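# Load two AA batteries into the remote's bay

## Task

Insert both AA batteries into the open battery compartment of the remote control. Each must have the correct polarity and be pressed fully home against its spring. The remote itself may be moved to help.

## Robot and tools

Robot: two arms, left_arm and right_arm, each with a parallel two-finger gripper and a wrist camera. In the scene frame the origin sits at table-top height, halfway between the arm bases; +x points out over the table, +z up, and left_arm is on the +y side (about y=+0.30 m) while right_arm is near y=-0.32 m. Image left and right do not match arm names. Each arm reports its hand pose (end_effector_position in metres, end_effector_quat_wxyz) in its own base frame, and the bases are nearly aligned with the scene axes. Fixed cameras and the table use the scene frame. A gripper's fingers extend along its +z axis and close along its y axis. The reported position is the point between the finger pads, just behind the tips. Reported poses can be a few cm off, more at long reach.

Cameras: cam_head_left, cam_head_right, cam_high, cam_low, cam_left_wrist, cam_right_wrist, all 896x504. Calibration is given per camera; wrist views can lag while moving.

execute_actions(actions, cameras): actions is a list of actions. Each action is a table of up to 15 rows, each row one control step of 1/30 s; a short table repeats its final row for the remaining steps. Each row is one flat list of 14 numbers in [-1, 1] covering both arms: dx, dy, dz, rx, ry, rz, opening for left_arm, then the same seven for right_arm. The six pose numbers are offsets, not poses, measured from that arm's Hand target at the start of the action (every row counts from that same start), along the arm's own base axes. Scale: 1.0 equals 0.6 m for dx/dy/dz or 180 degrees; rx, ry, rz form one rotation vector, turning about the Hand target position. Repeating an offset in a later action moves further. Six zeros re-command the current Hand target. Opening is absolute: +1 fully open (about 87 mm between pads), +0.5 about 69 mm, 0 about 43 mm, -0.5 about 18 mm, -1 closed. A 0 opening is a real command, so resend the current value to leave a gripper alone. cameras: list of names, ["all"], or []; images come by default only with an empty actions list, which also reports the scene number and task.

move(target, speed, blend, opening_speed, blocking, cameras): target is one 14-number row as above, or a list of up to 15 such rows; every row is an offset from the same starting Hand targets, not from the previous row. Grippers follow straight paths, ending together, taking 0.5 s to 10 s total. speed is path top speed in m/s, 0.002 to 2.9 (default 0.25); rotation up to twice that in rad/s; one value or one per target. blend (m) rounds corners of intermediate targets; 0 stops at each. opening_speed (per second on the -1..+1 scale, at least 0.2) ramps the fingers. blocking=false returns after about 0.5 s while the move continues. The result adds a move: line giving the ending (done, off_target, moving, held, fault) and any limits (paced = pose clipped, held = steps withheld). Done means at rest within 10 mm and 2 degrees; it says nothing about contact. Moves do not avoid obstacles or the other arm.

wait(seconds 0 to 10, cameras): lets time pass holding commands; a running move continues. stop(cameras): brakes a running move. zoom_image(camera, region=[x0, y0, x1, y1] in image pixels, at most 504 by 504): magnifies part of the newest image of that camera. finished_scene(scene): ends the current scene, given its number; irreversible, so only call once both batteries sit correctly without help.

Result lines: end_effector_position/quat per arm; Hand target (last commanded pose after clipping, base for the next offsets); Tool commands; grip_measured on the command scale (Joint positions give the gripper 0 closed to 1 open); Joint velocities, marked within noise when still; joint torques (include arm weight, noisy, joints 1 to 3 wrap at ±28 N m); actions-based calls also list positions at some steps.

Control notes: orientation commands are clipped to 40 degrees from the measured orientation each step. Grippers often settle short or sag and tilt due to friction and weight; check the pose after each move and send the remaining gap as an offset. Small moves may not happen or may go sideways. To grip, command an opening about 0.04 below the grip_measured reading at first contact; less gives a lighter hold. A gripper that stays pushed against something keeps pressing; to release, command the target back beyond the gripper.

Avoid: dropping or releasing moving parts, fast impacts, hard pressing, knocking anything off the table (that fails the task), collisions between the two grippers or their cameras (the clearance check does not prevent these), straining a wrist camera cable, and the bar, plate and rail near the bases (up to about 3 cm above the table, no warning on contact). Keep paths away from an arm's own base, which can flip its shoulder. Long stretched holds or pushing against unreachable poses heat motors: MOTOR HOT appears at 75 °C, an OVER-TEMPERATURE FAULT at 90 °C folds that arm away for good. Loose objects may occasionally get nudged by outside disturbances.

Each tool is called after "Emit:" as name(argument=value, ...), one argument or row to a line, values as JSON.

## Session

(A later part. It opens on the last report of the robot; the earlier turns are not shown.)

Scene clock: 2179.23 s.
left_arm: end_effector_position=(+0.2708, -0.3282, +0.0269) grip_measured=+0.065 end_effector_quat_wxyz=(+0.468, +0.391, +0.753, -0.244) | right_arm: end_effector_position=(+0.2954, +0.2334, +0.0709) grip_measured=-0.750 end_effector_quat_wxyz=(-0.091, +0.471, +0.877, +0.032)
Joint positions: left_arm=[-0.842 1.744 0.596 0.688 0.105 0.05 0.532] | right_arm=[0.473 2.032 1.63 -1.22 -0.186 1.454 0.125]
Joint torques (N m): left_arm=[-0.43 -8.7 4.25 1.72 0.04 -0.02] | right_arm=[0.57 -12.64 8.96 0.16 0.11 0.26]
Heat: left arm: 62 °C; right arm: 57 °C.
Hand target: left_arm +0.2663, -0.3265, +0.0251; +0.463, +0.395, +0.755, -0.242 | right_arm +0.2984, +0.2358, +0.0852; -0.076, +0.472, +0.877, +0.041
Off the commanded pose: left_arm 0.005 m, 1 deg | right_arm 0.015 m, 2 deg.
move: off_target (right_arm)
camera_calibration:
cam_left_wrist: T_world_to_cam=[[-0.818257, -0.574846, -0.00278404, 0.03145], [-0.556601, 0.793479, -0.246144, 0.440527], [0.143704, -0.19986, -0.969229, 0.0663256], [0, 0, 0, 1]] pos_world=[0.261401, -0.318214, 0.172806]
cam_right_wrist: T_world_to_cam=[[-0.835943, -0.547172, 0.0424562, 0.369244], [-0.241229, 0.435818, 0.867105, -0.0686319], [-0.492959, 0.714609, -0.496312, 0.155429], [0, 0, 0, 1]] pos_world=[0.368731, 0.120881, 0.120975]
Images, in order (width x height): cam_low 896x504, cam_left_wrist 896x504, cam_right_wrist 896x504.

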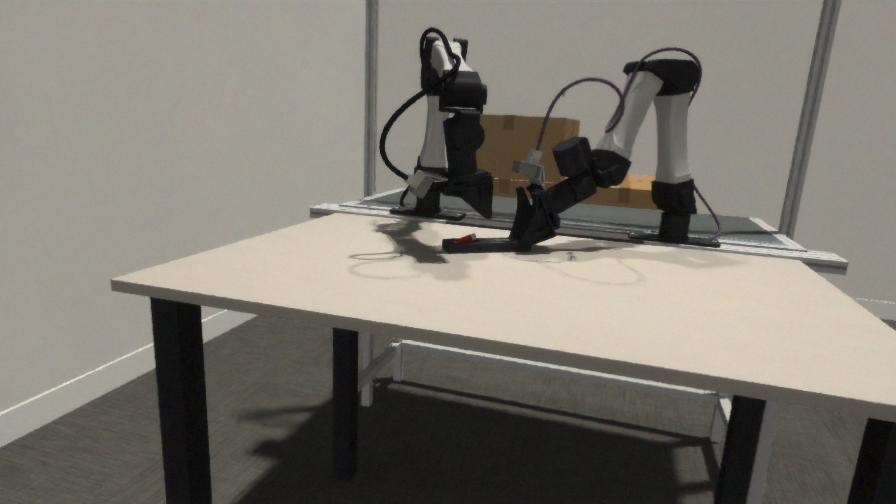

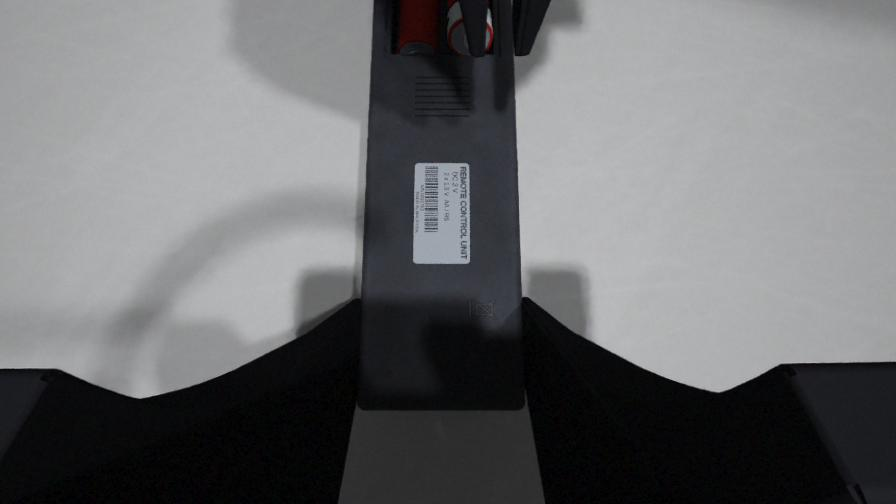

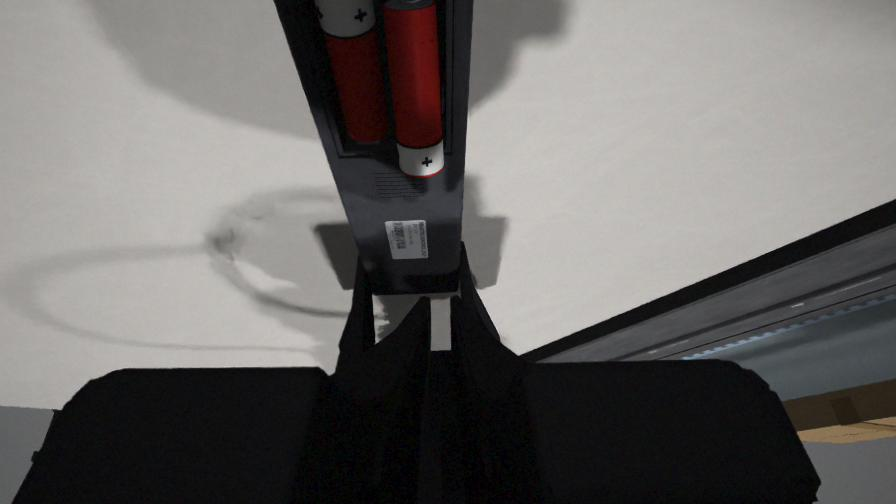

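Emit:
move(
  target=[
    [0,0,0,0,0,0,0.0, 0.006,-0.003,0.01,0,0,0,-0.75],
    [0,0,0,0,0,0,0.0, 0.004,-0.005,-0.067,0,0,0,-0.75],
  ],
  speed=0.1,
  cameras=["cam_left_wrist","cam_right_wrist"],
)

Emit:
zoom_image(
  camera="cam_right_wrist",
  region=[360, 190, 520, 330],
)

Scene clock: 2209.67 s.
left_arm: end_effector_position=(+0.2708, -0.3282, +0.0269) grip_measured=+0.065 end_effector_quat_wxyz=(+0.468, +0.391, +0.753, -0.244) | right_arm: end_effector_position=(+0.3003, +0.2357, +0.0510) grip_measured=-0.750 end_effector_quat_wxyz=(-0.079, +0.469, +0.878, +0.048)
Joint positions: left_arm=[-0.842 1.744 0.596 0.688 0.105 0.05 0.532] | right_arm=[0.473 2.032 1.551 -1.102 -0.185 1.454 0.125]
Joint torques (N m): left_arm=[-0.38 -8.54 4.42 1.73 0.02 -0.06] | right_arm=[-0.35 -9.58 5.71 0.55 0.11 0.15]
Heat: left arm: 62 °C; right arm: 60 °C.
Hand target: left_arm +0.2663, -0.3265, +0.0251; +0.463, +0.395, +0.755, -0.242 | right_arm +0.3007, +0.2327, +0.0449; -0.076, +0.472, +0.877, +0.041
Off the commanded pose: left_arm 0.005 m, 1 deg | right_arm 0.007 m, 1 deg.
move: done
camera_calibration:
cam_left_wrist: T_world_to_cam=[[-0.818257, -0.574846, -0.00278404, 0.03145], [-0.556601, 0.793479, -0.246144, 0.440527], [0.143704, -0.19986, -0.969229, 0.0663256], [0, 0, 0, 1]] pos_world=[0.261401, -0.318214, 0.172806]
cam_right_wrist: T_world_to_cam=[[-0.836723, -0.547615, 0.00353371, 0.377853], [-0.271819, 0.420907, 0.86542, -0.0383975], [-0.475404, 0.723156, -0.501035, 0.139204], [0, 0, 0, 1]] pos_world=[0.371899, 0.122414, 0.101641]
Images, in order (width x height): cam_left_wrist 896x504, cam_right_wrist 896x504.

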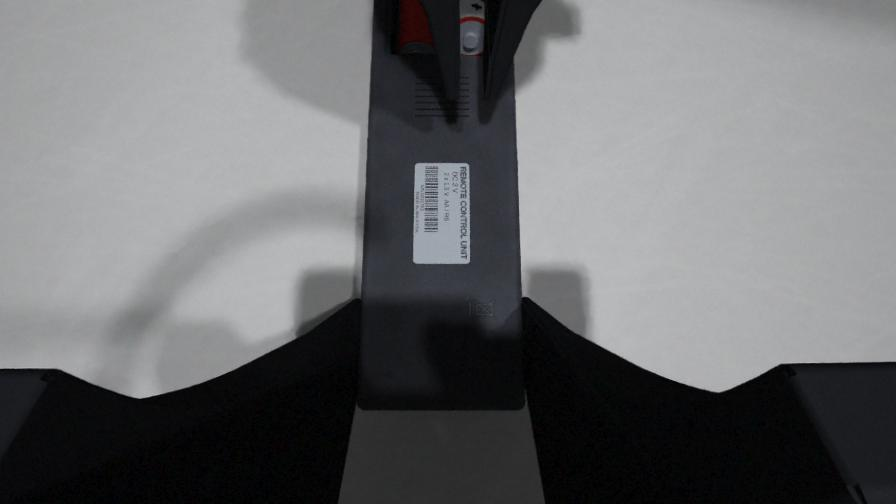

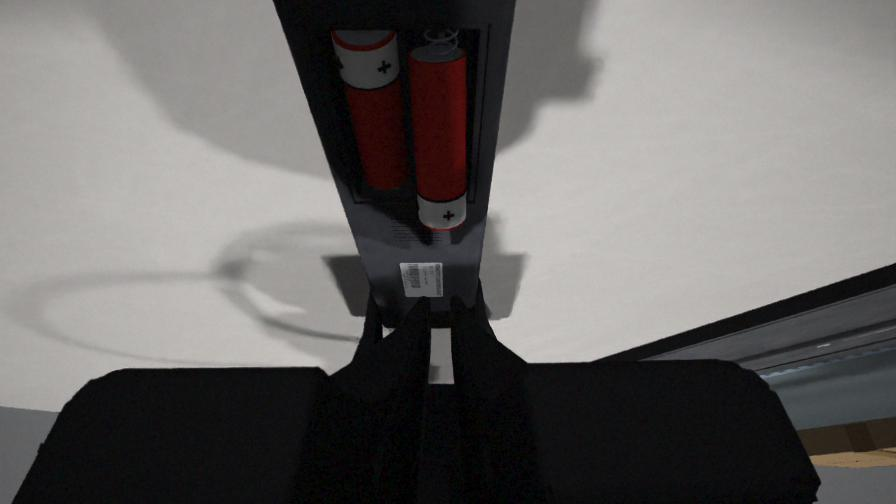

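Scaled by 3.150.

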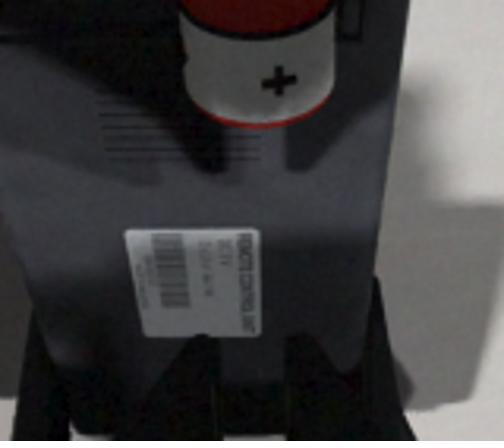

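Emit:
move(
  target=[0,0,0,0,0,0,0.0, 0,0,-0.0265,0,0,0,-0.75],
  speed=0.06,
)

Emit:
move(
  target=[0,0,0,0,0,0,0.0, 0.0065,-0.0095,0,0,0,0,-0.75],
  speed=0.06,
)

Scene clock: 2213.93 s.
left_arm: end_effector_position=(+0.2708, -0.3282, +0.0269) grip_measured=+0.065 end_effector_quat_wxyz=(+0.468, +0.391, +0.753, -0.244) | right_arm: end_effector_position=(+0.3009, +0.2360, +0.0376) grip_measured=-0.750 end_effector_quat_wxyz=(-0.077, +0.469, +0.878, +0.050)
Joint positions: left_arm=[-0.842 1.744 0.596 0.688 0.105 0.05 0.532] | right_arm=[0.473 2.042 1.511 -1.045 -0.185 1.454 0.125]
Joint torques (N m): left_arm=[-0.69 -8.61 4.34 1.74 0.08 -0.08] | right_arm=[-0.34 -8.98 5.64 0.54 0.1 0.14]
Heat: left arm: 62 °C; right arm: 60 °C.
Hand target: left_arm +0.2663, -0.3265, +0.0251; +0.463, +0.395, +0.755, -0.242 | right_arm +0.3007, +0.2327, +0.0291; -0.076, +0.472, +0.877, +0.041
Off the commanded pose: left_arm 0.005 m, 1 deg | right_arm 0.009 m, 1 deg.
move: done

Scene clock: 2214.67 s.
left_arm: end_effector_position=(+0.2708, -0.3282, +0.0269) grip_measured=+0.065 end_effector_quat_wxyz=(+0.468, +0.391, +0.753, -0.244) | right_arm: end_effector_position=(+0.3038, +0.2318, +0.0376) grip_measured=-0.750 end_effector_quat_wxyz=(-0.077, +0.473, +0.876, +0.051)
Joint positions: left_arm=[-0.842 1.744 0.596 0.688 0.105 0.05 0.532] | right_arm=[0.46 2.042 1.511 -1.045 -0.185 1.448 0.125]
Joint torques (N m): left_arm=[-0.36 -8.54 4.45 1.77 0.06 -0.11] | right_arm=[-0.77 -8.61 6.24 0.51 0.11 0.03]
Heat: left arm: 62 °C; right arm: 60 °C.
Hand target: left_arm +0.2663, -0.3265, +0.0251; +0.463, +0.395, +0.755, -0.242 | right_arm +0.3046, +0.2271, +0.0291; -0.076, +0.472, +0.877, +0.041
Off the commanded pose: left_arm 0.005 m, 1 deg | right_arm 0.010 m, 1 deg.
move: done

Emit:
move(
  target=[0,0,0,0,0,0,0.0, 0,0,-0.006,0,0,0,-0.75],
  speed=0.05,
  cameras=["cam_left_wrist"],
)

Scene clock: 2240.97 s.
left_arm: end_effector_position=(+0.2708, -0.3282, +0.0269) grip_measured=+0.065 end_effector_quat_wxyz=(+0.468, +0.391, +0.753, -0.244) | right_arm: end_effector_position=(+0.3049, +0.2323, +0.0351) grip_measured=-0.750 end_effector_quat_wxyz=(-0.077, +0.472, +0.877, +0.051)
Joint positions: left_arm=[-0.842 1.744 0.596 0.688 0.105 0.05 0.532] | right_arm=[0.46 2.049 1.511 -1.038 -0.185 1.448 0.125]
Joint torques (N m): left_arm=[-0.51 -8.59 4.59 1.78 0.11 -0.02] | right_arm=[-0.77 -8.87 5.45 0.54 0.11 0.02]
Heat: left arm: 61 °C; right arm: 56 °C.
Hand target: left_arm +0.2663, -0.3265, +0.0251; +0.463, +0.395, +0.755, -0.242 | right_arm +0.3047, +0.2271, +0.0255; -0.076, +0.472, +0.877, +0.041
Off the commanded pose: left_arm 0.005 m, 1 deg | right_arm 0.011 m, 1 deg.
move: off_target (right_arm)
camera_calibration:
cam_left_wrist: T_world_to_cam=[[-0.818257, -0.574846, -0.00278404, 0.03145], [-0.556601, 0.793479, -0.246144, 0.440527], [0.143704, -0.19986, -0.969229, 0.0663256], [0, 0, 0, 1]] pos_world=[0.261401, -0.318214, 0.172806]
Images, in order (width x height): cam_left_wrist 896x504.

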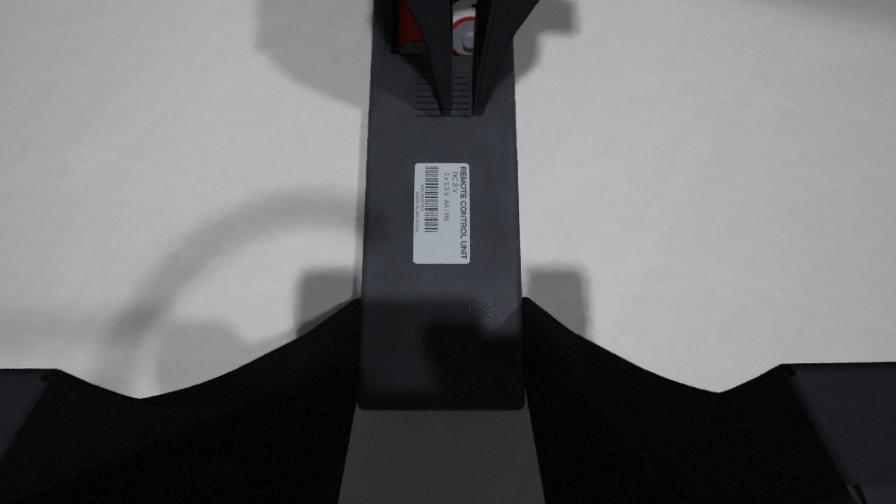

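Emit:
move(
  target=[0,0,0,0,0,0,0.0, 0.0292,-0.0290,-0.008,0,0,0,-0.75],
  speed=0.05,
  cameras=["cam_left_wrist"],
)

Emit:
zoom_image(
  camera="cam_left_wrist",
  region=[350, 0, 550, 110],
)

Scene clock: 2244.83 s.
left_arm: end_effector_position=(+0.2708, -0.3282, +0.0269) grip_measured=+0.065 end_effector_quat_wxyz=(+0.468, +0.391, +0.753, -0.244) | right_arm: end_effector_position=(+0.3074, +0.2242, +0.0310) grip_measured=-0.750 end_effector_quat_wxyz=(-0.101, +0.465, +0.878, +0.057)
Joint positions: left_arm=[-0.842 1.744 0.596 0.688 0.105 0.05 0.532] | right_arm=[0.418 2.077 1.522 -1.051 -0.23 1.389 0.125]
Joint torques (N m): left_arm=[-0.36 -8.58 4.45 1.7 0.06 -0.04] | right_arm=[-2.5 -8.13 8.28 0.5 0.6 0.01]
Heat: left arm: 61 °C; right arm: 56 °C.
Hand target: left_arm +0.2662, -0.3265, +0.0251; +0.463, +0.395, +0.755, -0.242 | right_arm +0.3222, +0.2096, +0.0208; -0.076, +0.472, +0.877, +0.041
Off the commanded pose: left_arm 0.005 m, 1 deg | right_arm 0.023 m, 3 deg.
move: off_target (right_arm)
camera_calibration:
cam_left_wrist: T_world_to_cam=[[-0.818257, -0.574846, -0.00278404, 0.03145], [-0.556601, 0.793479, -0.246144, 0.440527], [0.143704, -0.19986, -0.969229, 0.0663256], [0, 0, 0, 1]] pos_world=[0.261401, -0.318214, 0.172806]
Images, in order (width x height): cam_left_wrist 896x504.

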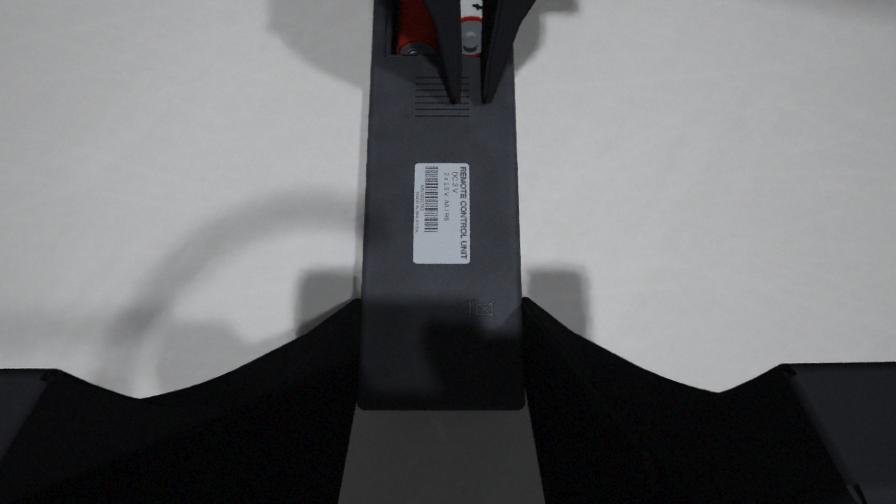

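Scaled by 2.520.

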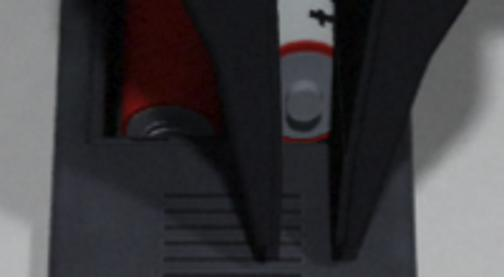

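Emit:
move(
  target=[0,0,0,0,0,0,0.0, 0.0174,-0.0204,0.000,0,0,0,-0.75],
  speed=0.05,
  cameras=["cam_left_wrist"],
)

Emit:
zoom_image(
  camera="cam_left_wrist",
  region=[350, 0, 550, 110],
)

Scene clock: 2248.93 s.
left_arm: end_effector_position=(+0.2708, -0.3282, +0.0269) grip_measured=+0.065 end_effector_quat_wxyz=(+0.468, +0.391, +0.753, -0.244) | right_arm: end_effector_position=(+0.3137, +0.2176, +0.0353) grip_measured=-0.750 end_effector_quat_wxyz=(-0.113, +0.463, +0.877, +0.064)
Joint positions: left_arm=[-0.842 1.744 0.596 0.688 0.105 0.05 0.532] | right_arm=[0.385 2.094 1.555 -1.081 -0.257 1.35 0.125]
Joint torques (N m): left_arm=[-0.39 -8.73 4.51 1.74 0.08 -0.07] | right_arm=[-3 -8.01 8.18 0.57 0.88 0.01]
Heat: left arm: 61 °C; right arm: 56 °C.
Hand target: left_arm +0.2662, -0.3265, +0.0251; +0.463, +0.395, +0.755, -0.242 | right_arm +0.3326, +0.1974, +0.0207; -0.076, +0.472, +0.877, +0.041
Off the commanded pose: left_arm 0.005 m, 1 deg | right_arm 0.031 m, 5 deg.
move: off_target (right_arm)
camera_calibration:
cam_left_wrist: T_world_to_cam=[[-0.818257, -0.574846, -0.00278404, 0.03145], [-0.556601, 0.793479, -0.246144, 0.440527], [0.143704, -0.19986, -0.969229, 0.0663256], [0, 0, 0, 1]] pos_world=[0.261401, -0.318214, 0.172806]
Images, in order (width x height): cam_left_wrist 896x504.

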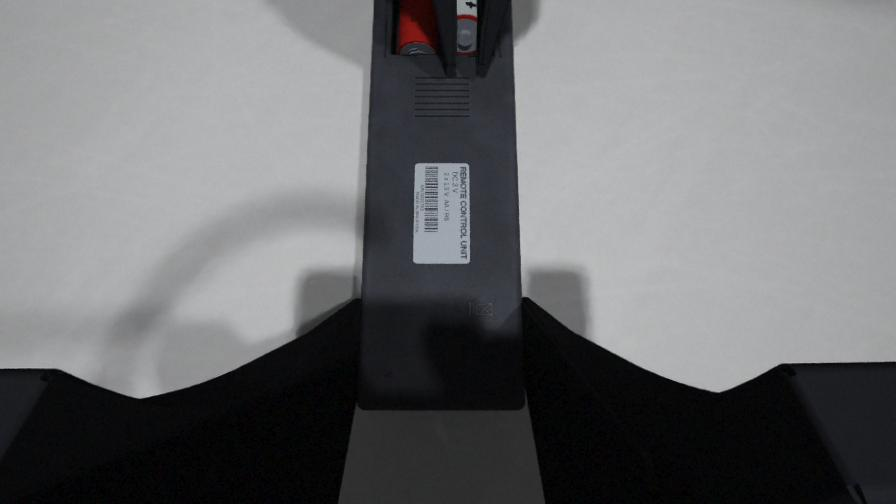

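Scaled by 2.520.

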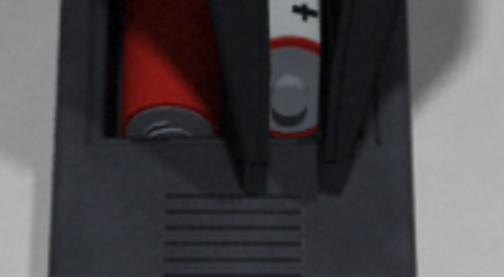

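Emit:
move(
  target=[0,0,0,0,0,0,0.0, 0.0089,-0.0181,-0.006,0,0,0,-0.75],
  speed=0.05,
  cameras=["cam_left_wrist"],
)

Emit:
zoom_image(
  camera="cam_left_wrist",
  region=[350, 0, 550, 110],
)

Scene clock: 2253.83 s.
left_arm: end_effector_position=(+0.2708, -0.3282, +0.0269) grip_measured=+0.065 end_effector_quat_wxyz=(+0.468, +0.391, +0.753, -0.244) | right_arm: end_effector_position=(+0.3256, +0.2000, +0.0329) grip_measured=-0.750 end_effector_quat_wxyz=(-0.108, +0.472, +0.873, +0.065)
Joint positions: left_arm=[-0.842 1.744 0.596 0.688 0.105 0.05 0.532] | right_arm=[0.334 2.105 1.565 -1.081 -0.248 1.319 0.125]
Joint torques (N m): left_arm=[-0.44 -8.72 4.53 1.74 0.02 -0.02] | right_arm=[-1.13 -7.9 7.71 0.62 0.8 0.01]
Heat: left arm: 61 °C; right arm: 56 °C.
Hand target: left_arm +0.2662, -0.3265, +0.0251; +0.463, +0.395, +0.755, -0.242 | right_arm +0.3380, +0.1865, +0.0172; -0.076, +0.472, +0.877, +0.041
Off the commanded pose: left_arm 0.005 m, 1 deg | right_arm 0.024 m, 5 deg.
move: off_target (right_arm)
camera_calibration:
cam_left_wrist: T_world_to_cam=[[-0.818257, -0.574846, -0.00278404, 0.03145], [-0.556601, 0.793479, -0.246144, 0.440527], [0.143704, -0.19986, -0.969229, 0.0663256], [0, 0, 0, 1]] pos_world=[0.261401, -0.318214, 0.172806]
Images, in order (width x height): cam_left_wrist 896x504.

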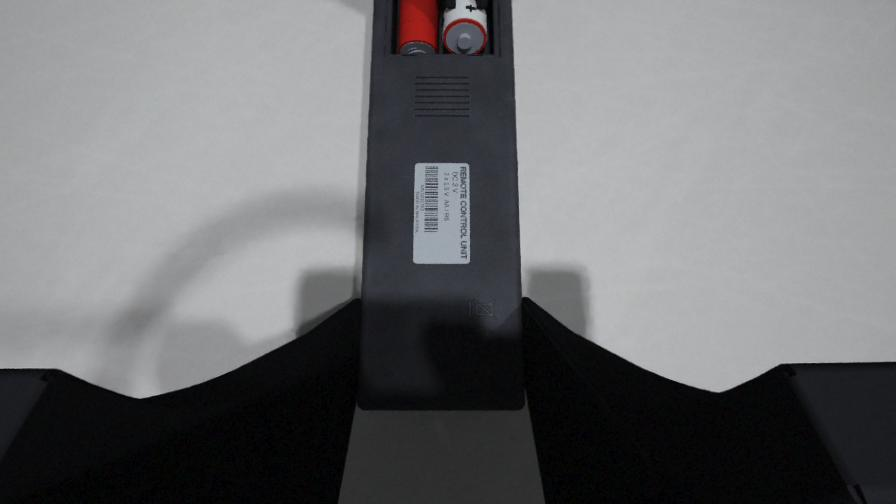

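Scaled by 2.520.

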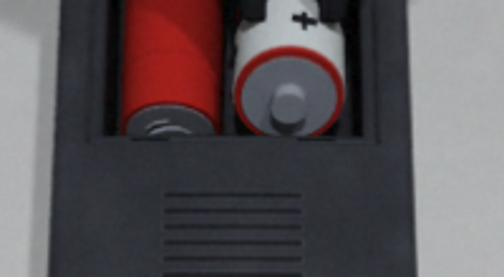

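Emit:
move(
  target=[
    [0,0,0,0,0,0,0.0, -0.015,0.016,0.095,0,0,0,-0.75],
    [0,0,0,0,0,0,0.0, -0.022,0.024,0.1,0,0,0,-0.4],
  ],
  speed=0.1,
  cameras=["cam_right_wrist", "cam_left_wrist"],
)

Emit:
zoom_image(
  camera="cam_left_wrist",
  region=[350, 0, 550, 110],
)

Scene clock: 2267.43 s.
left_arm: end_effector_position=(+0.2708, -0.3282, +0.0269) grip_measured=+0.065 end_effector_quat_wxyz=(+0.468, +0.391, +0.753, -0.244) | right_arm: end_effector_position=(+0.3218, +0.1995, +0.0620) grip_measured=-0.400 end_effector_quat_wxyz=(-0.092, +0.470, +0.877, +0.033)
Joint positions: left_arm=[-0.842 1.744 0.596 0.688 0.105 0.05 0.532] | right_arm=[0.365 2.086 1.673 -1.23 -0.182 1.342 0.3]
Joint torques (N m): left_arm=[-0.51 -8.59 4.38 1.74 0.06 -0.04] | right_arm=[0.4 -13.52 8.49 0.14 0.1 0.26]
Heat: left arm: 61 °C; right arm: 56 °C.
Hand target: left_arm +0.2662, -0.3265, +0.0251; +0.463, +0.395, +0.755, -0.242 | right_arm +0.3248, +0.2009, +0.0771; -0.076, +0.472, +0.877, +0.041
Off the commanded pose: left_arm 0.005 m, 1 deg | right_arm 0.016 m, 2 deg.
move: off_target (right_arm); target 2's new opening was sent with right_arm's hand 0.016 m and 2 deg from that target
camera_calibration:
cam_left_wrist: T_world_to_cam=[[-0.818257, -0.574846, -0.00278404, 0.03145], [-0.556601, 0.793479, -0.246144, 0.440527], [0.143704, -0.19986, -0.969229, 0.0663256], [0, 0, 0, 1]] pos_world=[0.261401, -0.318214, 0.172806]
cam_right_wrist: T_world_to_cam=[[-0.835005, -0.548625, 0.0421479, 0.373199], [-0.240912, 0.433383, 0.868413, -0.0394151], [-0.494699, 0.714975, -0.494048, 0.188601], [0, 0, 0, 1]] pos_world=[0.395429, 0.0869833, 0.111677]
Images, in order (width x height): cam_left_wrist 896x504, cam_right_wrist 896x504.

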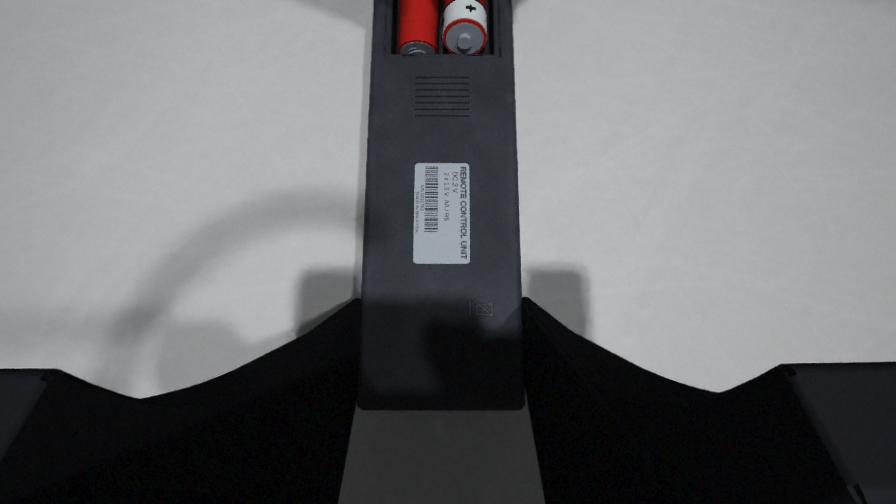

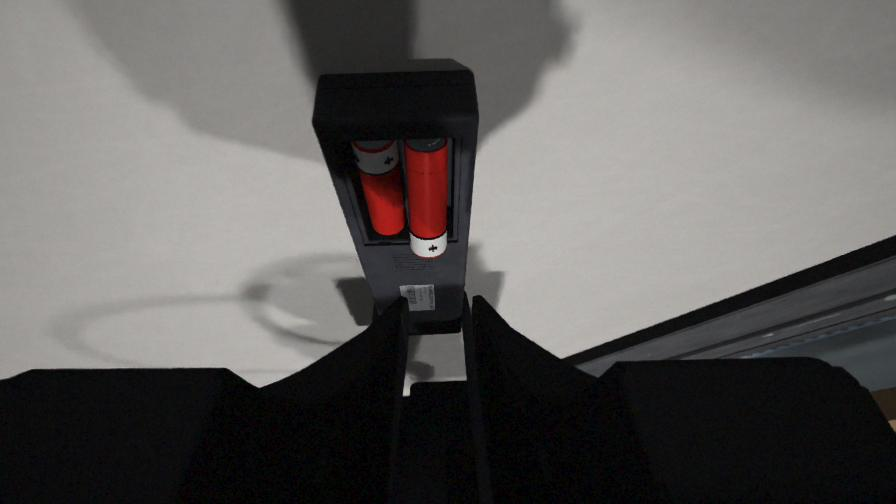

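Scaled by 2.520.

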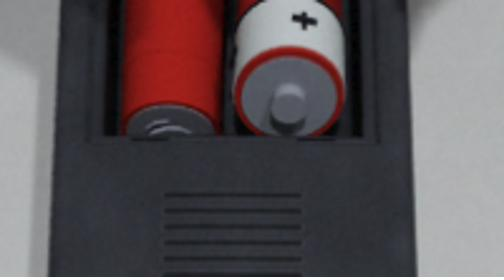

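Emit:
move(
  target=[0,0,0,0,0,0,0.0, 0,0.0035,-0.07,0,0,0,-0.3],
  speed=0.08,
  cameras=["cam_right_wrist", "cam_left_wrist"],
)

Emit:
zoom_image(
  camera="cam_left_wrist",
  region=[350, 0, 550, 110],
)

Scene clock: 2286.80 s.
left_arm: end_effector_position=(+0.2708, -0.3282, +0.0269) grip_measured=+0.065 end_effector_quat_wxyz=(+0.468, +0.391, +0.753, -0.244) | right_arm: end_effector_position=(+0.3264, +0.2025, +0.0404) grip_measured=-0.300 end_effector_quat_wxyz=(-0.078, +0.469, +0.878, +0.048)
Joint positions: left_arm=[-0.842 1.744 0.596 0.688 0.105 0.05 0.532] | right_arm=[0.368 2.086 1.589 -1.105 -0.182 1.346 0.35]
Joint torques (N m): left_arm=[-0.34 -8.47 4.42 1.77 0.05 -0.03] | right_arm=[0.58 -10.17 5.6 0.49 0.1 0.25]
Heat: left arm: 61 °C; right arm: 63 °C.
Hand target: left_arm +0.2662, -0.3265, +0.0251; +0.463, +0.395, +0.755, -0.242 | right_arm +0.3248, +0.2030, +0.0351; -0.076, +0.472, +0.877, +0.041
Off the commanded pose: left_arm 0.005 m, 1 deg | right_arm 0.006 m, 1 deg.
move: done
camera_calibration:
cam_left_wrist: T_world_to_cam=[[-0.818257, -0.574846, -0.00278404, 0.03145], [-0.556601, 0.793479, -0.246144, 0.440527], [0.143704, -0.19986, -0.969229, 0.0663256], [0, 0, 0, 1]] pos_world=[0.261401, -0.318214, 0.172806]
cam_right_wrist: T_world_to_cam=[[-0.836646, -0.547739, 0.00242536, 0.381548], [-0.273323, 0.421317, 0.864747, -0.00772949], [-0.474677, 0.722824, -0.502202, 0.170211], [0, 0, 0, 1]] pos_world=[0.397903, 0.0892127, 0.0912389]
Images, in order (width x height): cam_left_wrist 896x504, cam_right_wrist 896x504.

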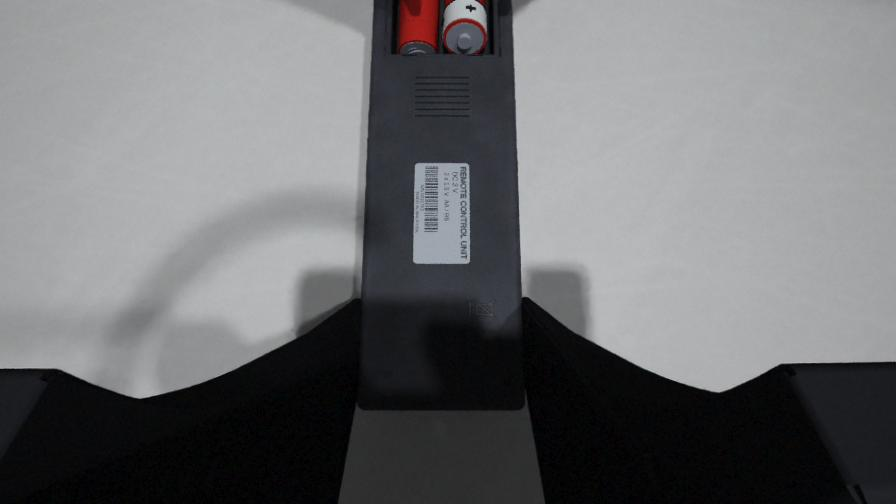

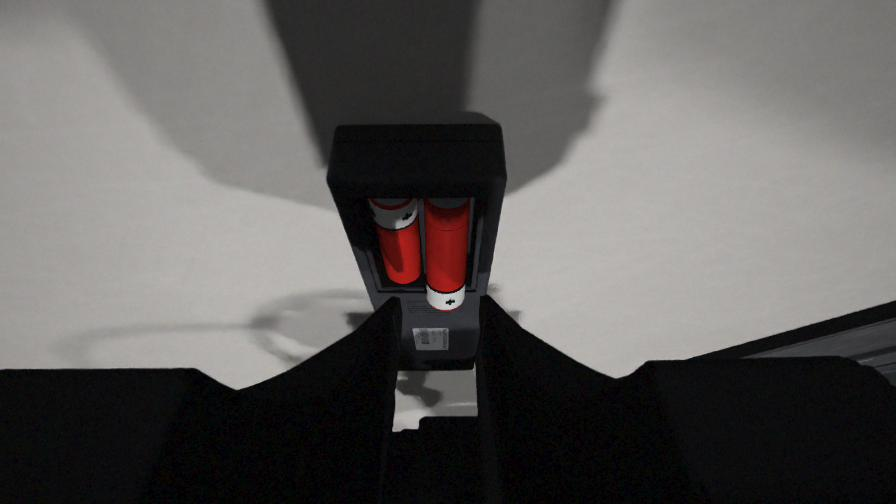

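Scaled by 2.520.

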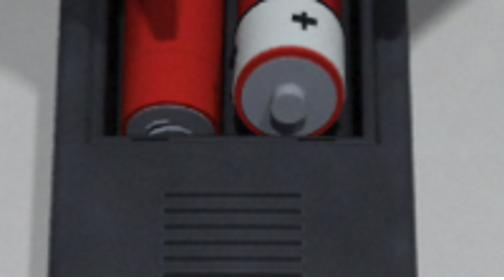

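Emit:
move(
  target=[0,0,0,0,0,0,0.0, -0.010,-0.0045,-0.018,0,0,0,-0.3],
  speed=0.05,
  cameras=["cam_right_wrist"],
)

Emit:
zoom_image(
  camera="cam_right_wrist",
  region=[330, 200, 530, 400],
)

Scene clock: 2294.80 s.
left_arm: end_effector_position=(+0.2708, -0.3282, +0.0269) grip_measured=+0.065 end_effector_quat_wxyz=(+0.468, +0.391, +0.753, -0.244) | right_arm: end_effector_position=(+0.3193, +0.1997, +0.0255) grip_measured=-0.300 end_effector_quat_wxyz=(-0.083, +0.470, +0.878, +0.043)
Joint positions: left_arm=[-0.842 1.744 0.596 0.688 0.105 0.05 0.532] | right_arm=[0.368 2.086 1.526 -1.055 -0.182 1.347 0.35]
Joint torques (N m): left_arm=[-0.27 -8.53 4.37 1.73 0.08 -0.09] | right_arm=[0.5 -11.11 5.39 0.51 0.11 0.25]
Heat: left arm: 61 °C; right arm: 63 °C.
Hand target: left_arm +0.2663, -0.3265, +0.0251; +0.463, +0.395, +0.755, -0.242 | right_arm +0.3188, +0.2003, +0.0243; -0.076, +0.472, +0.877, +0.041
Off the commanded pose: left_arm 0.005 m, 1 deg | right_arm 0.001 m, 1 deg.
move: done
camera_calibration:
cam_right_wrist: T_world_to_cam=[[-0.836736, -0.547386, 0.015536, 0.373706], [-0.262356, 0.425618, 0.866036, 0.0000440195], [-0.480669, 0.720568, -0.499739, 0.163675], [0, 0, 0, 1]] pos_world=[0.391378, 0.0866036, 0.075951]
Images, in order (width x height): cam_right_wrist 896x504.

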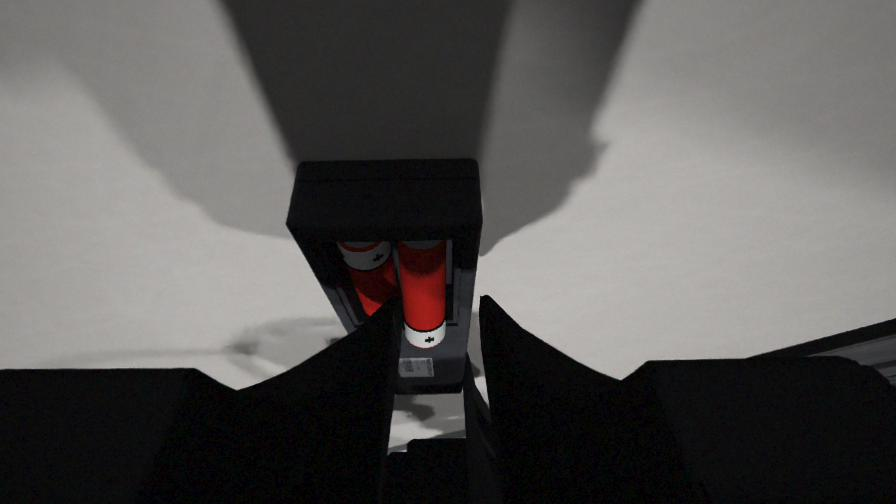

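Scaled by 2.520.

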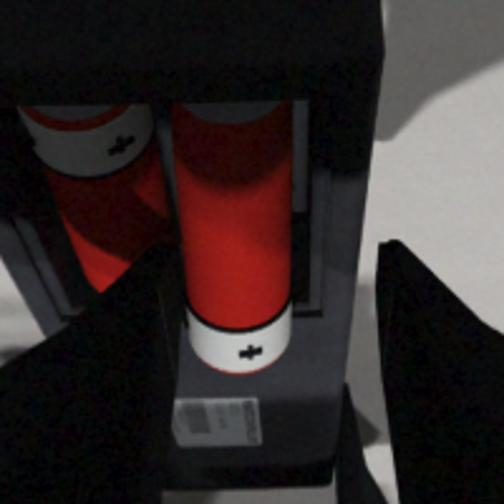

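Emit:
move(
  target=[0,0,0,0,0,0,0.0, 0.0085,0.004,0.022,0,0,0,-0.3],
  speed=0.05,
  cameras=["cam_right_wrist"],
)

Emit:
zoom_image(
  camera="cam_right_wrist",
  region=[330, 200, 530, 400],
)

Scene clock: 2300.93 s.
left_arm: end_effector_position=(+0.2708, -0.3282, +0.0269) grip_measured=+0.065 end_effector_quat_wxyz=(+0.468, +0.391, +0.753, -0.244) | right_arm: end_effector_position=(+0.3209, +0.2004, +0.0321) grip_measured=-0.300 end_effector_quat_wxyz=(-0.083, +0.470, +0.878, +0.042)
Joint positions: left_arm=[-0.842 1.744 0.596 0.688 0.105 0.05 0.532] | right_arm=[0.368 2.086 1.554 -1.084 -0.182 1.347 0.35]
Joint torques (N m): left_arm=[-0.55 -8.68 4.22 1.71 0.04 -0.07] | right_arm=[0.59 -10.71 8.79 0.23 0.1 0.25]
Heat: left arm: 61 °C; right arm: 63 °C.
Hand target: left_arm +0.2663, -0.3265, +0.0251; +0.463, +0.395, +0.755, -0.242 | right_arm +0.3239, +0.2027, +0.0375; -0.076, +0.472, +0.877, +0.041
Off the commanded pose: left_arm 0.005 m, 1 deg | right_arm 0.007 m, 1 deg.
move: done
camera_calibration:
cam_right_wrist: T_world_to_cam=[[-0.836894, -0.547099, 0.0170725, 0.375316], [-0.260942, 0.426192, 0.866181, -0.00614299], [-0.481163, 0.720447, -0.499439, 0.167466], [0, 0, 0, 1]] pos_world=[0.393076, 0.0873028, 0.0825524]
Images, in order (width x height): cam_right_wrist 896x504.

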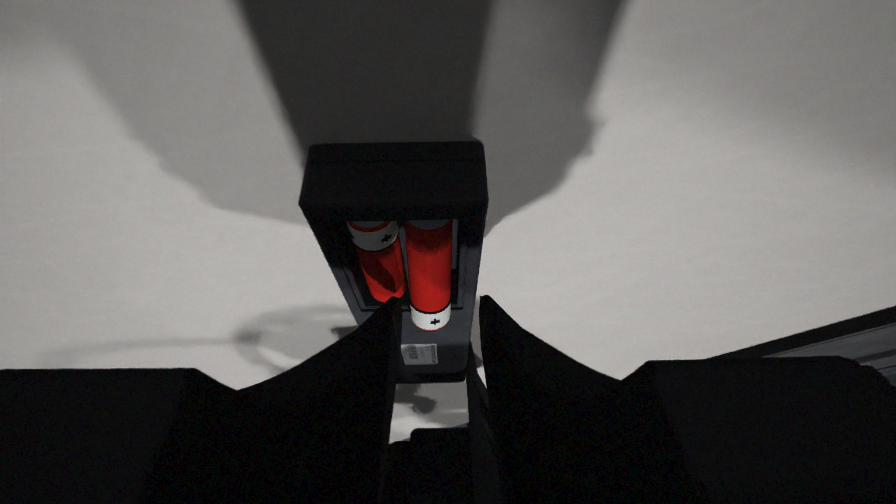

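Scaled by 2.520.

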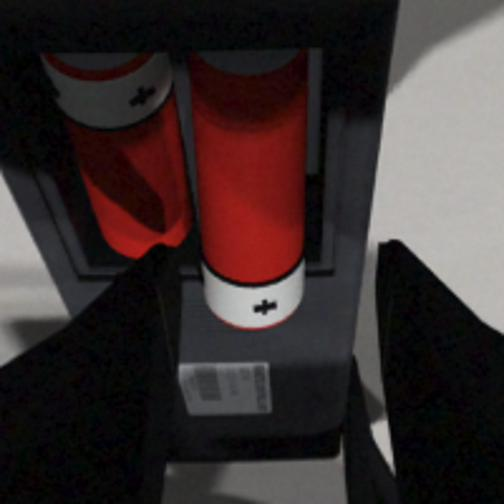

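Emit:
move(
  target=[0,0,0,0,0,0,0.0, 0,0,0,0,0,0,-0.75],
  opening_speed=0.5,
  speed=0.05,
  cameras=["cam_right_wrist", "cam_left_wrist"],
)

Emit:
zoom_image(
  camera="cam_left_wrist",
  region=[350, 0, 550, 110],
)

Scene clock: 2308.80 s.
left_arm: end_effector_position=(+0.2701, -0.3286, +0.0268) grip_measured=+0.065 end_effector_quat_wxyz=(+0.467, +0.392, +0.753, -0.246) | right_arm: end_effector_position=(+0.3223, +0.2010, +0.0335) grip_measured=-0.749 end_effector_quat_wxyz=(-0.082, +0.471, +0.877, +0.044)
Joint positions: left_arm=[-0.842 1.744 0.596 0.688 0.11 0.05 0.532] | right_arm=[0.368 2.086 1.56 -1.086 -0.182 1.35 0.125]
Joint torques (N m): left_arm=[-0.43 -8.64 4.22 1.79 0.02 -0.08] | right_arm=[0.61 -10.7 8.29 0.23 0.1 0.21]
Heat: left arm: 61 °C; right arm: 63 °C.
Hand target: left_arm +0.2662, -0.3265, +0.0251; +0.463, +0.395, +0.755, -0.242 | right_arm +0.3239, +0.2027, +0.0375; -0.076, +0.472, +0.877, +0.041
Off the commanded pose: left_arm 0.005 m, 1 deg | right_arm 0.005 m, 1 deg.
move: done
camera_calibration:
cam_left_wrist: T_world_to_cam=[[-0.82063, -0.571459, -0.000757071, 0.0323748], [-0.553741, 0.795513, -0.246029, 0.440481], [0.141198, -0.20148, -0.969262, 0.0664516], [0, 0, 0, 1]] pos_world=[0.261097, -0.318519, 0.172805]
cam_right_wrist: T_world_to_cam=[[-0.838787, -0.544288, 0.0136339, 0.377006], [-0.262412, 0.426082, 0.865791, -0.00671188], [-0.477049, 0.722637, -0.50022, 0.166683], [0, 0, 0, 1]] pos_world=[0.393982, 0.0876085, 0.0840491]
Images, in order (width x height): cam_left_wrist 896x504, cam_right_wrist 896x504.

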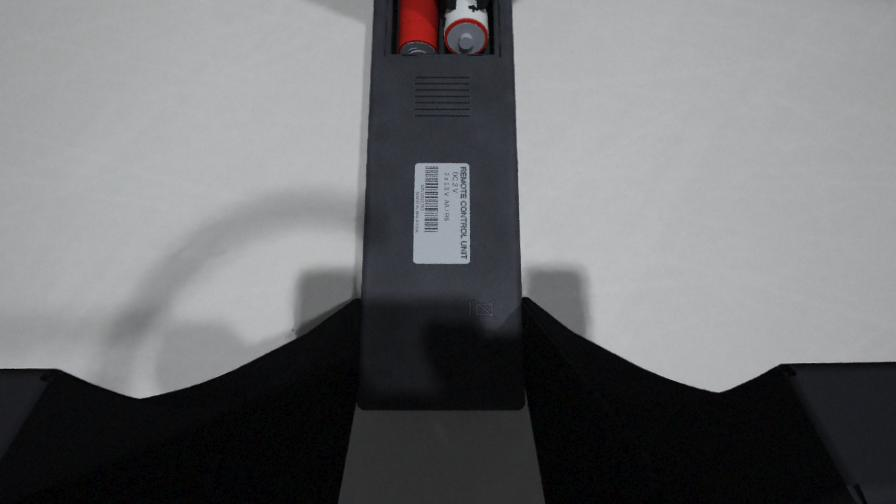

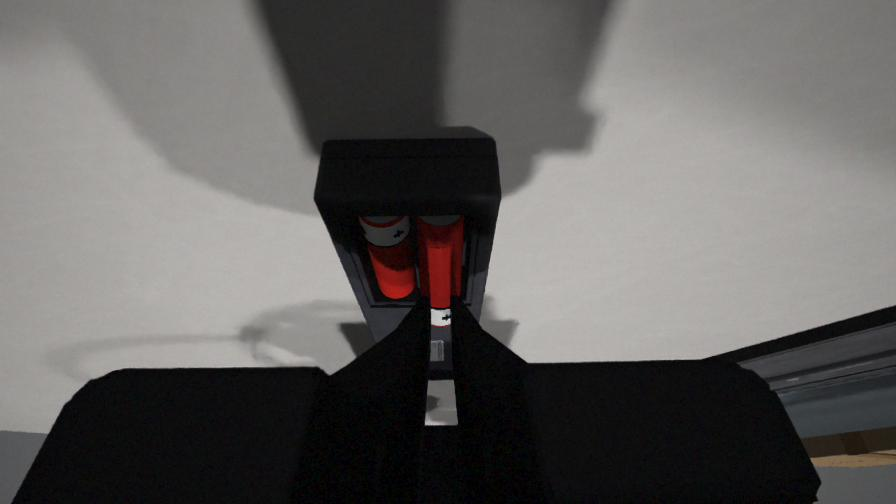

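Scaled by 2.520.

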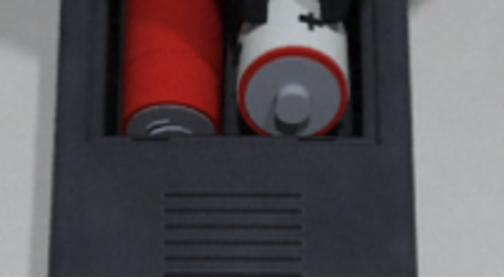

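Emit:
move(
  target=[
    [0,0,0,0,0,0,0.0, 0,0,0,0,0,0,-0.3],
    [0,0,0,0,0,0,0.0, 0,0,-0.0225,0,0,0,-0.3],
    [0,0,0,0,0,0,0.0, 0,0,-0.0225,0,0,0,-0.72],
  ],
  opening_speed=0.6,
  speed=0.05,
  cameras=["cam_right_wrist", "cam_left_wrist"],
)

Emit:
zoom_image(
  camera="cam_left_wrist",
  region=[350, 0, 550, 110],
)

Scene clock: 2317.13 s.
left_arm: end_effector_position=(+0.2708, -0.3281, +0.0268) grip_measured=+0.065 end_effector_quat_wxyz=(+0.468, +0.391, +0.754, -0.244) | right_arm: end_effector_position=(+0.3266, +0.2026, +0.0327) grip_measured=-0.719 end_effector_quat_wxyz=(-0.076, +0.471, +0.878, +0.051)
Joint positions: left_arm=[-0.842 1.744 0.596 0.688 0.105 0.05 0.532] | right_arm=[0.368 2.086 1.558 -1.065 -0.182 1.35 0.141]
Joint torques (N m): left_arm=[-0.42 -8.79 4.49 1.74 0.08 -0.03] | right_arm=[0.58 -9.35 5.38 0.54 0.1 0.21]
Heat: left arm: 61 °C; right arm: 63 °C.
Hand target: left_arm +0.2663, -0.3265, +0.0251; +0.463, +0.395, +0.755, -0.242 | right_arm +0.3239, +0.2027, +0.0239; -0.076, +0.472, +0.877, +0.041
Off the commanded pose: left_arm 0.005 m, 1 deg | right_arm 0.009 m, 1 deg.
move: done
camera_calibration:
cam_left_wrist: T_world_to_cam=[[-0.818289, -0.574801, -0.00280648, 0.0314761], [-0.556606, 0.793587, -0.245782, 0.440476], [0.143503, -0.199558, -0.969321, 0.0663927], [0, 0, 0, 1]] pos_world=[0.261401, -0.318215, 0.172705]
cam_right_wrist: T_world_to_cam=[[-0.838912, -0.544236, -0.00579348, 0.382142], [-0.278388, 0.419925, 0.863807, 0.000895616], [-0.467683, 0.726271, -0.503789, 0.163543], [0, 0, 0, 1]] pos_world=[0.397319, 0.0888226, 0.0838314]
Images, in order (width x height): cam_left_wrist 896x504, cam_right_wrist 896x504.

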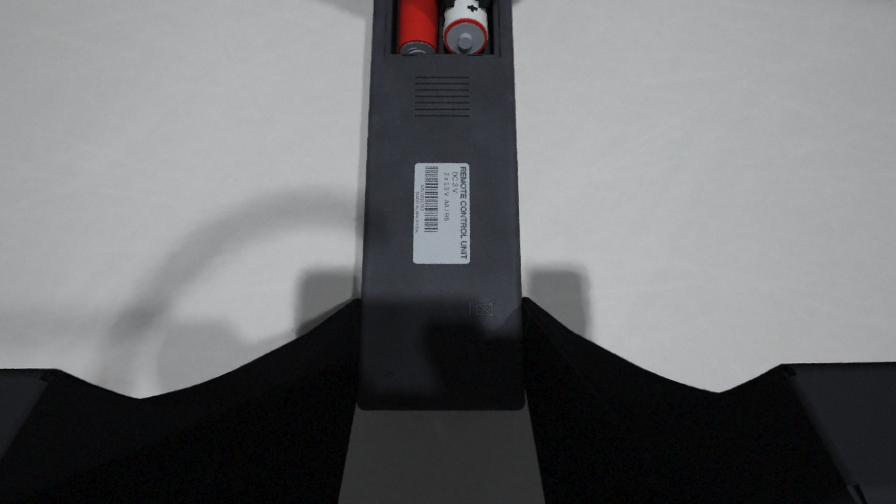

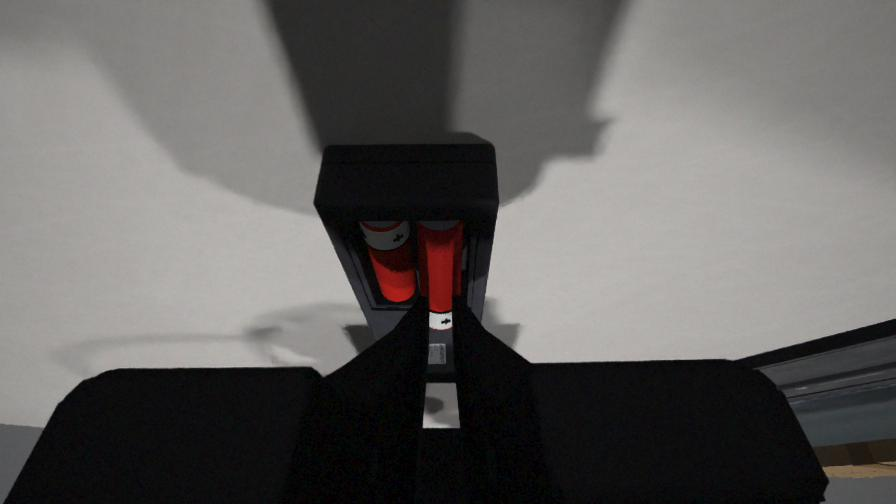

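Scaled by 2.520.

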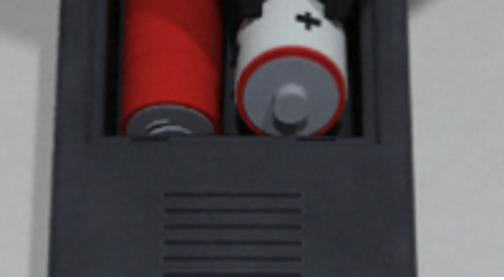

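Emit:
move(
  target=[
    [0,0,0,0,0,0,0.0, 0,0,0,0,0,0,-0.3],
    [0,0,0,0,0,0,0.0, 0,0,-0.008,0,0,0,-0.3],
  ],
  opening_speed=0.6,
  speed=0.05,
)

Scene clock: 2321.43 s.
left_arm: end_effector_position=(+0.2708, -0.3281, +0.0268) grip_measured=+0.065 end_effector_quat_wxyz=(+0.468, +0.391, +0.754, -0.244) | right_arm: end_effector_position=(+0.3270, +0.2028, +0.0297) grip_measured=-0.300 end_effector_quat_wxyz=(-0.074, +0.471, +0.878, +0.053)
Joint positions: left_arm=[-0.842 1.744 0.596 0.688 0.105 0.05 0.532] | right_arm=[0.368 2.086 1.546 -1.047 -0.182 1.35 0.35]
Joint torques (N m): left_arm=[-0.35 -8.4 4.38 1.74 0.02 -0.03] | right_arm=[0.58 -8.81 5.49 0.56 0.1 0.21]
Heat: left arm: 61 °C; right arm: 62 °C.
Hand target: left_arm +0.2663, -0.3265, +0.0251; +0.463, +0.395, +0.755, -0.242 | right_arm +0.3239, +0.2027, +0.0192; -0.076, +0.472, +0.877, +0.041
Off the commanded pose: left_arm 0.005 m, 1 deg | right_arm 0.011 m, 1 deg.
move: off_target (right_arm)

Emit:
move(
  target=[
    [0,0,0,0,0,0,0.0, 0,0,0.004,0,0,0,-0.4],
    [0,0,0,0,0,0,0.0, -0.0085,-0.0045,0.008,0,0,0,-0.4],
  ],
  opening_speed=0.6,
  speed=0.05,
  cameras=["cam_right_wrist"],
)

Emit:
zoom_image(
  camera="cam_right_wrist",
  region=[330, 200, 530, 400],
)

Scene clock: 2327.33 s.
left_arm: end_effector_position=(+0.2708, -0.3281, +0.0268) grip_measured=+0.065 end_effector_quat_wxyz=(+0.468, +0.391, +0.754, -0.244) | right_arm: end_effector_position=(+0.3249, +0.2021, +0.0280) grip_measured=-0.400 end_effector_quat_wxyz=(-0.076, +0.471, +0.877, +0.051)
Joint positions: left_arm=[-0.842 1.744 0.596 0.688 0.105 0.05 0.532] | right_arm=[0.368 2.086 1.538 -1.046 -0.182 1.35 0.3]
Joint torques (N m): left_arm=[-0.55 -8.53 4.3 1.75 0.04 -0.09] | right_arm=[0.43 -11.17 4.23 0.47 0.11 0.19]
Heat: left arm: 61 °C; right arm: 61 °C.
Hand target: left_arm +0.2663, -0.3265, +0.0251; +0.463, +0.395, +0.755, -0.242 | right_arm +0.3188, +0.2000, +0.0239; -0.076, +0.472, +0.877, +0.041
Off the commanded pose: left_arm 0.005 m, 1 deg | right_arm 0.008 m, 1 deg.
move: done
camera_calibration:
cam_right_wrist: T_world_to_cam=[[-0.83888, -0.544298, -0.00452056, 0.380305], [-0.276997, 0.419733, 0.864348, 0.00428655], [-0.468565, 0.726336, -0.502874, 0.160913], [0, 0, 0, 1]] pos_world=[0.395615, 0.0883229, 0.0789331]
Images, in order (width x height): cam_right_wrist 896x504.

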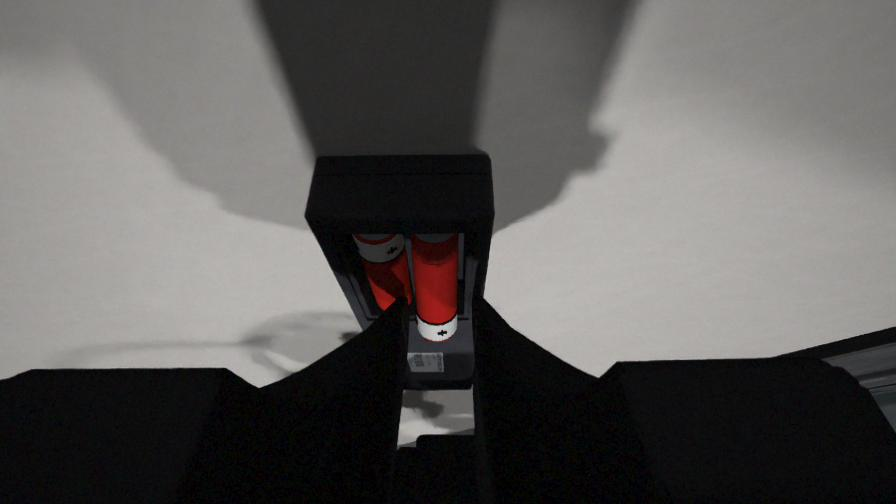

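Scaled by 2.520.

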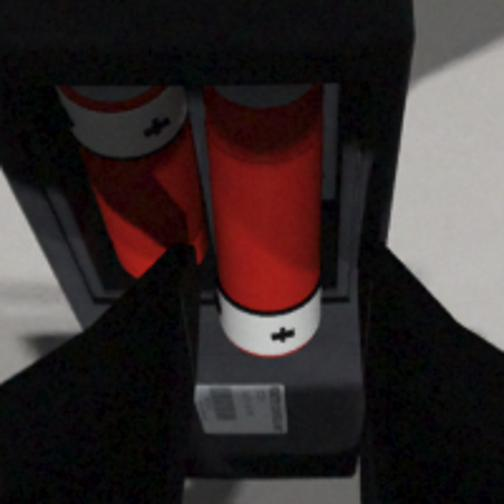

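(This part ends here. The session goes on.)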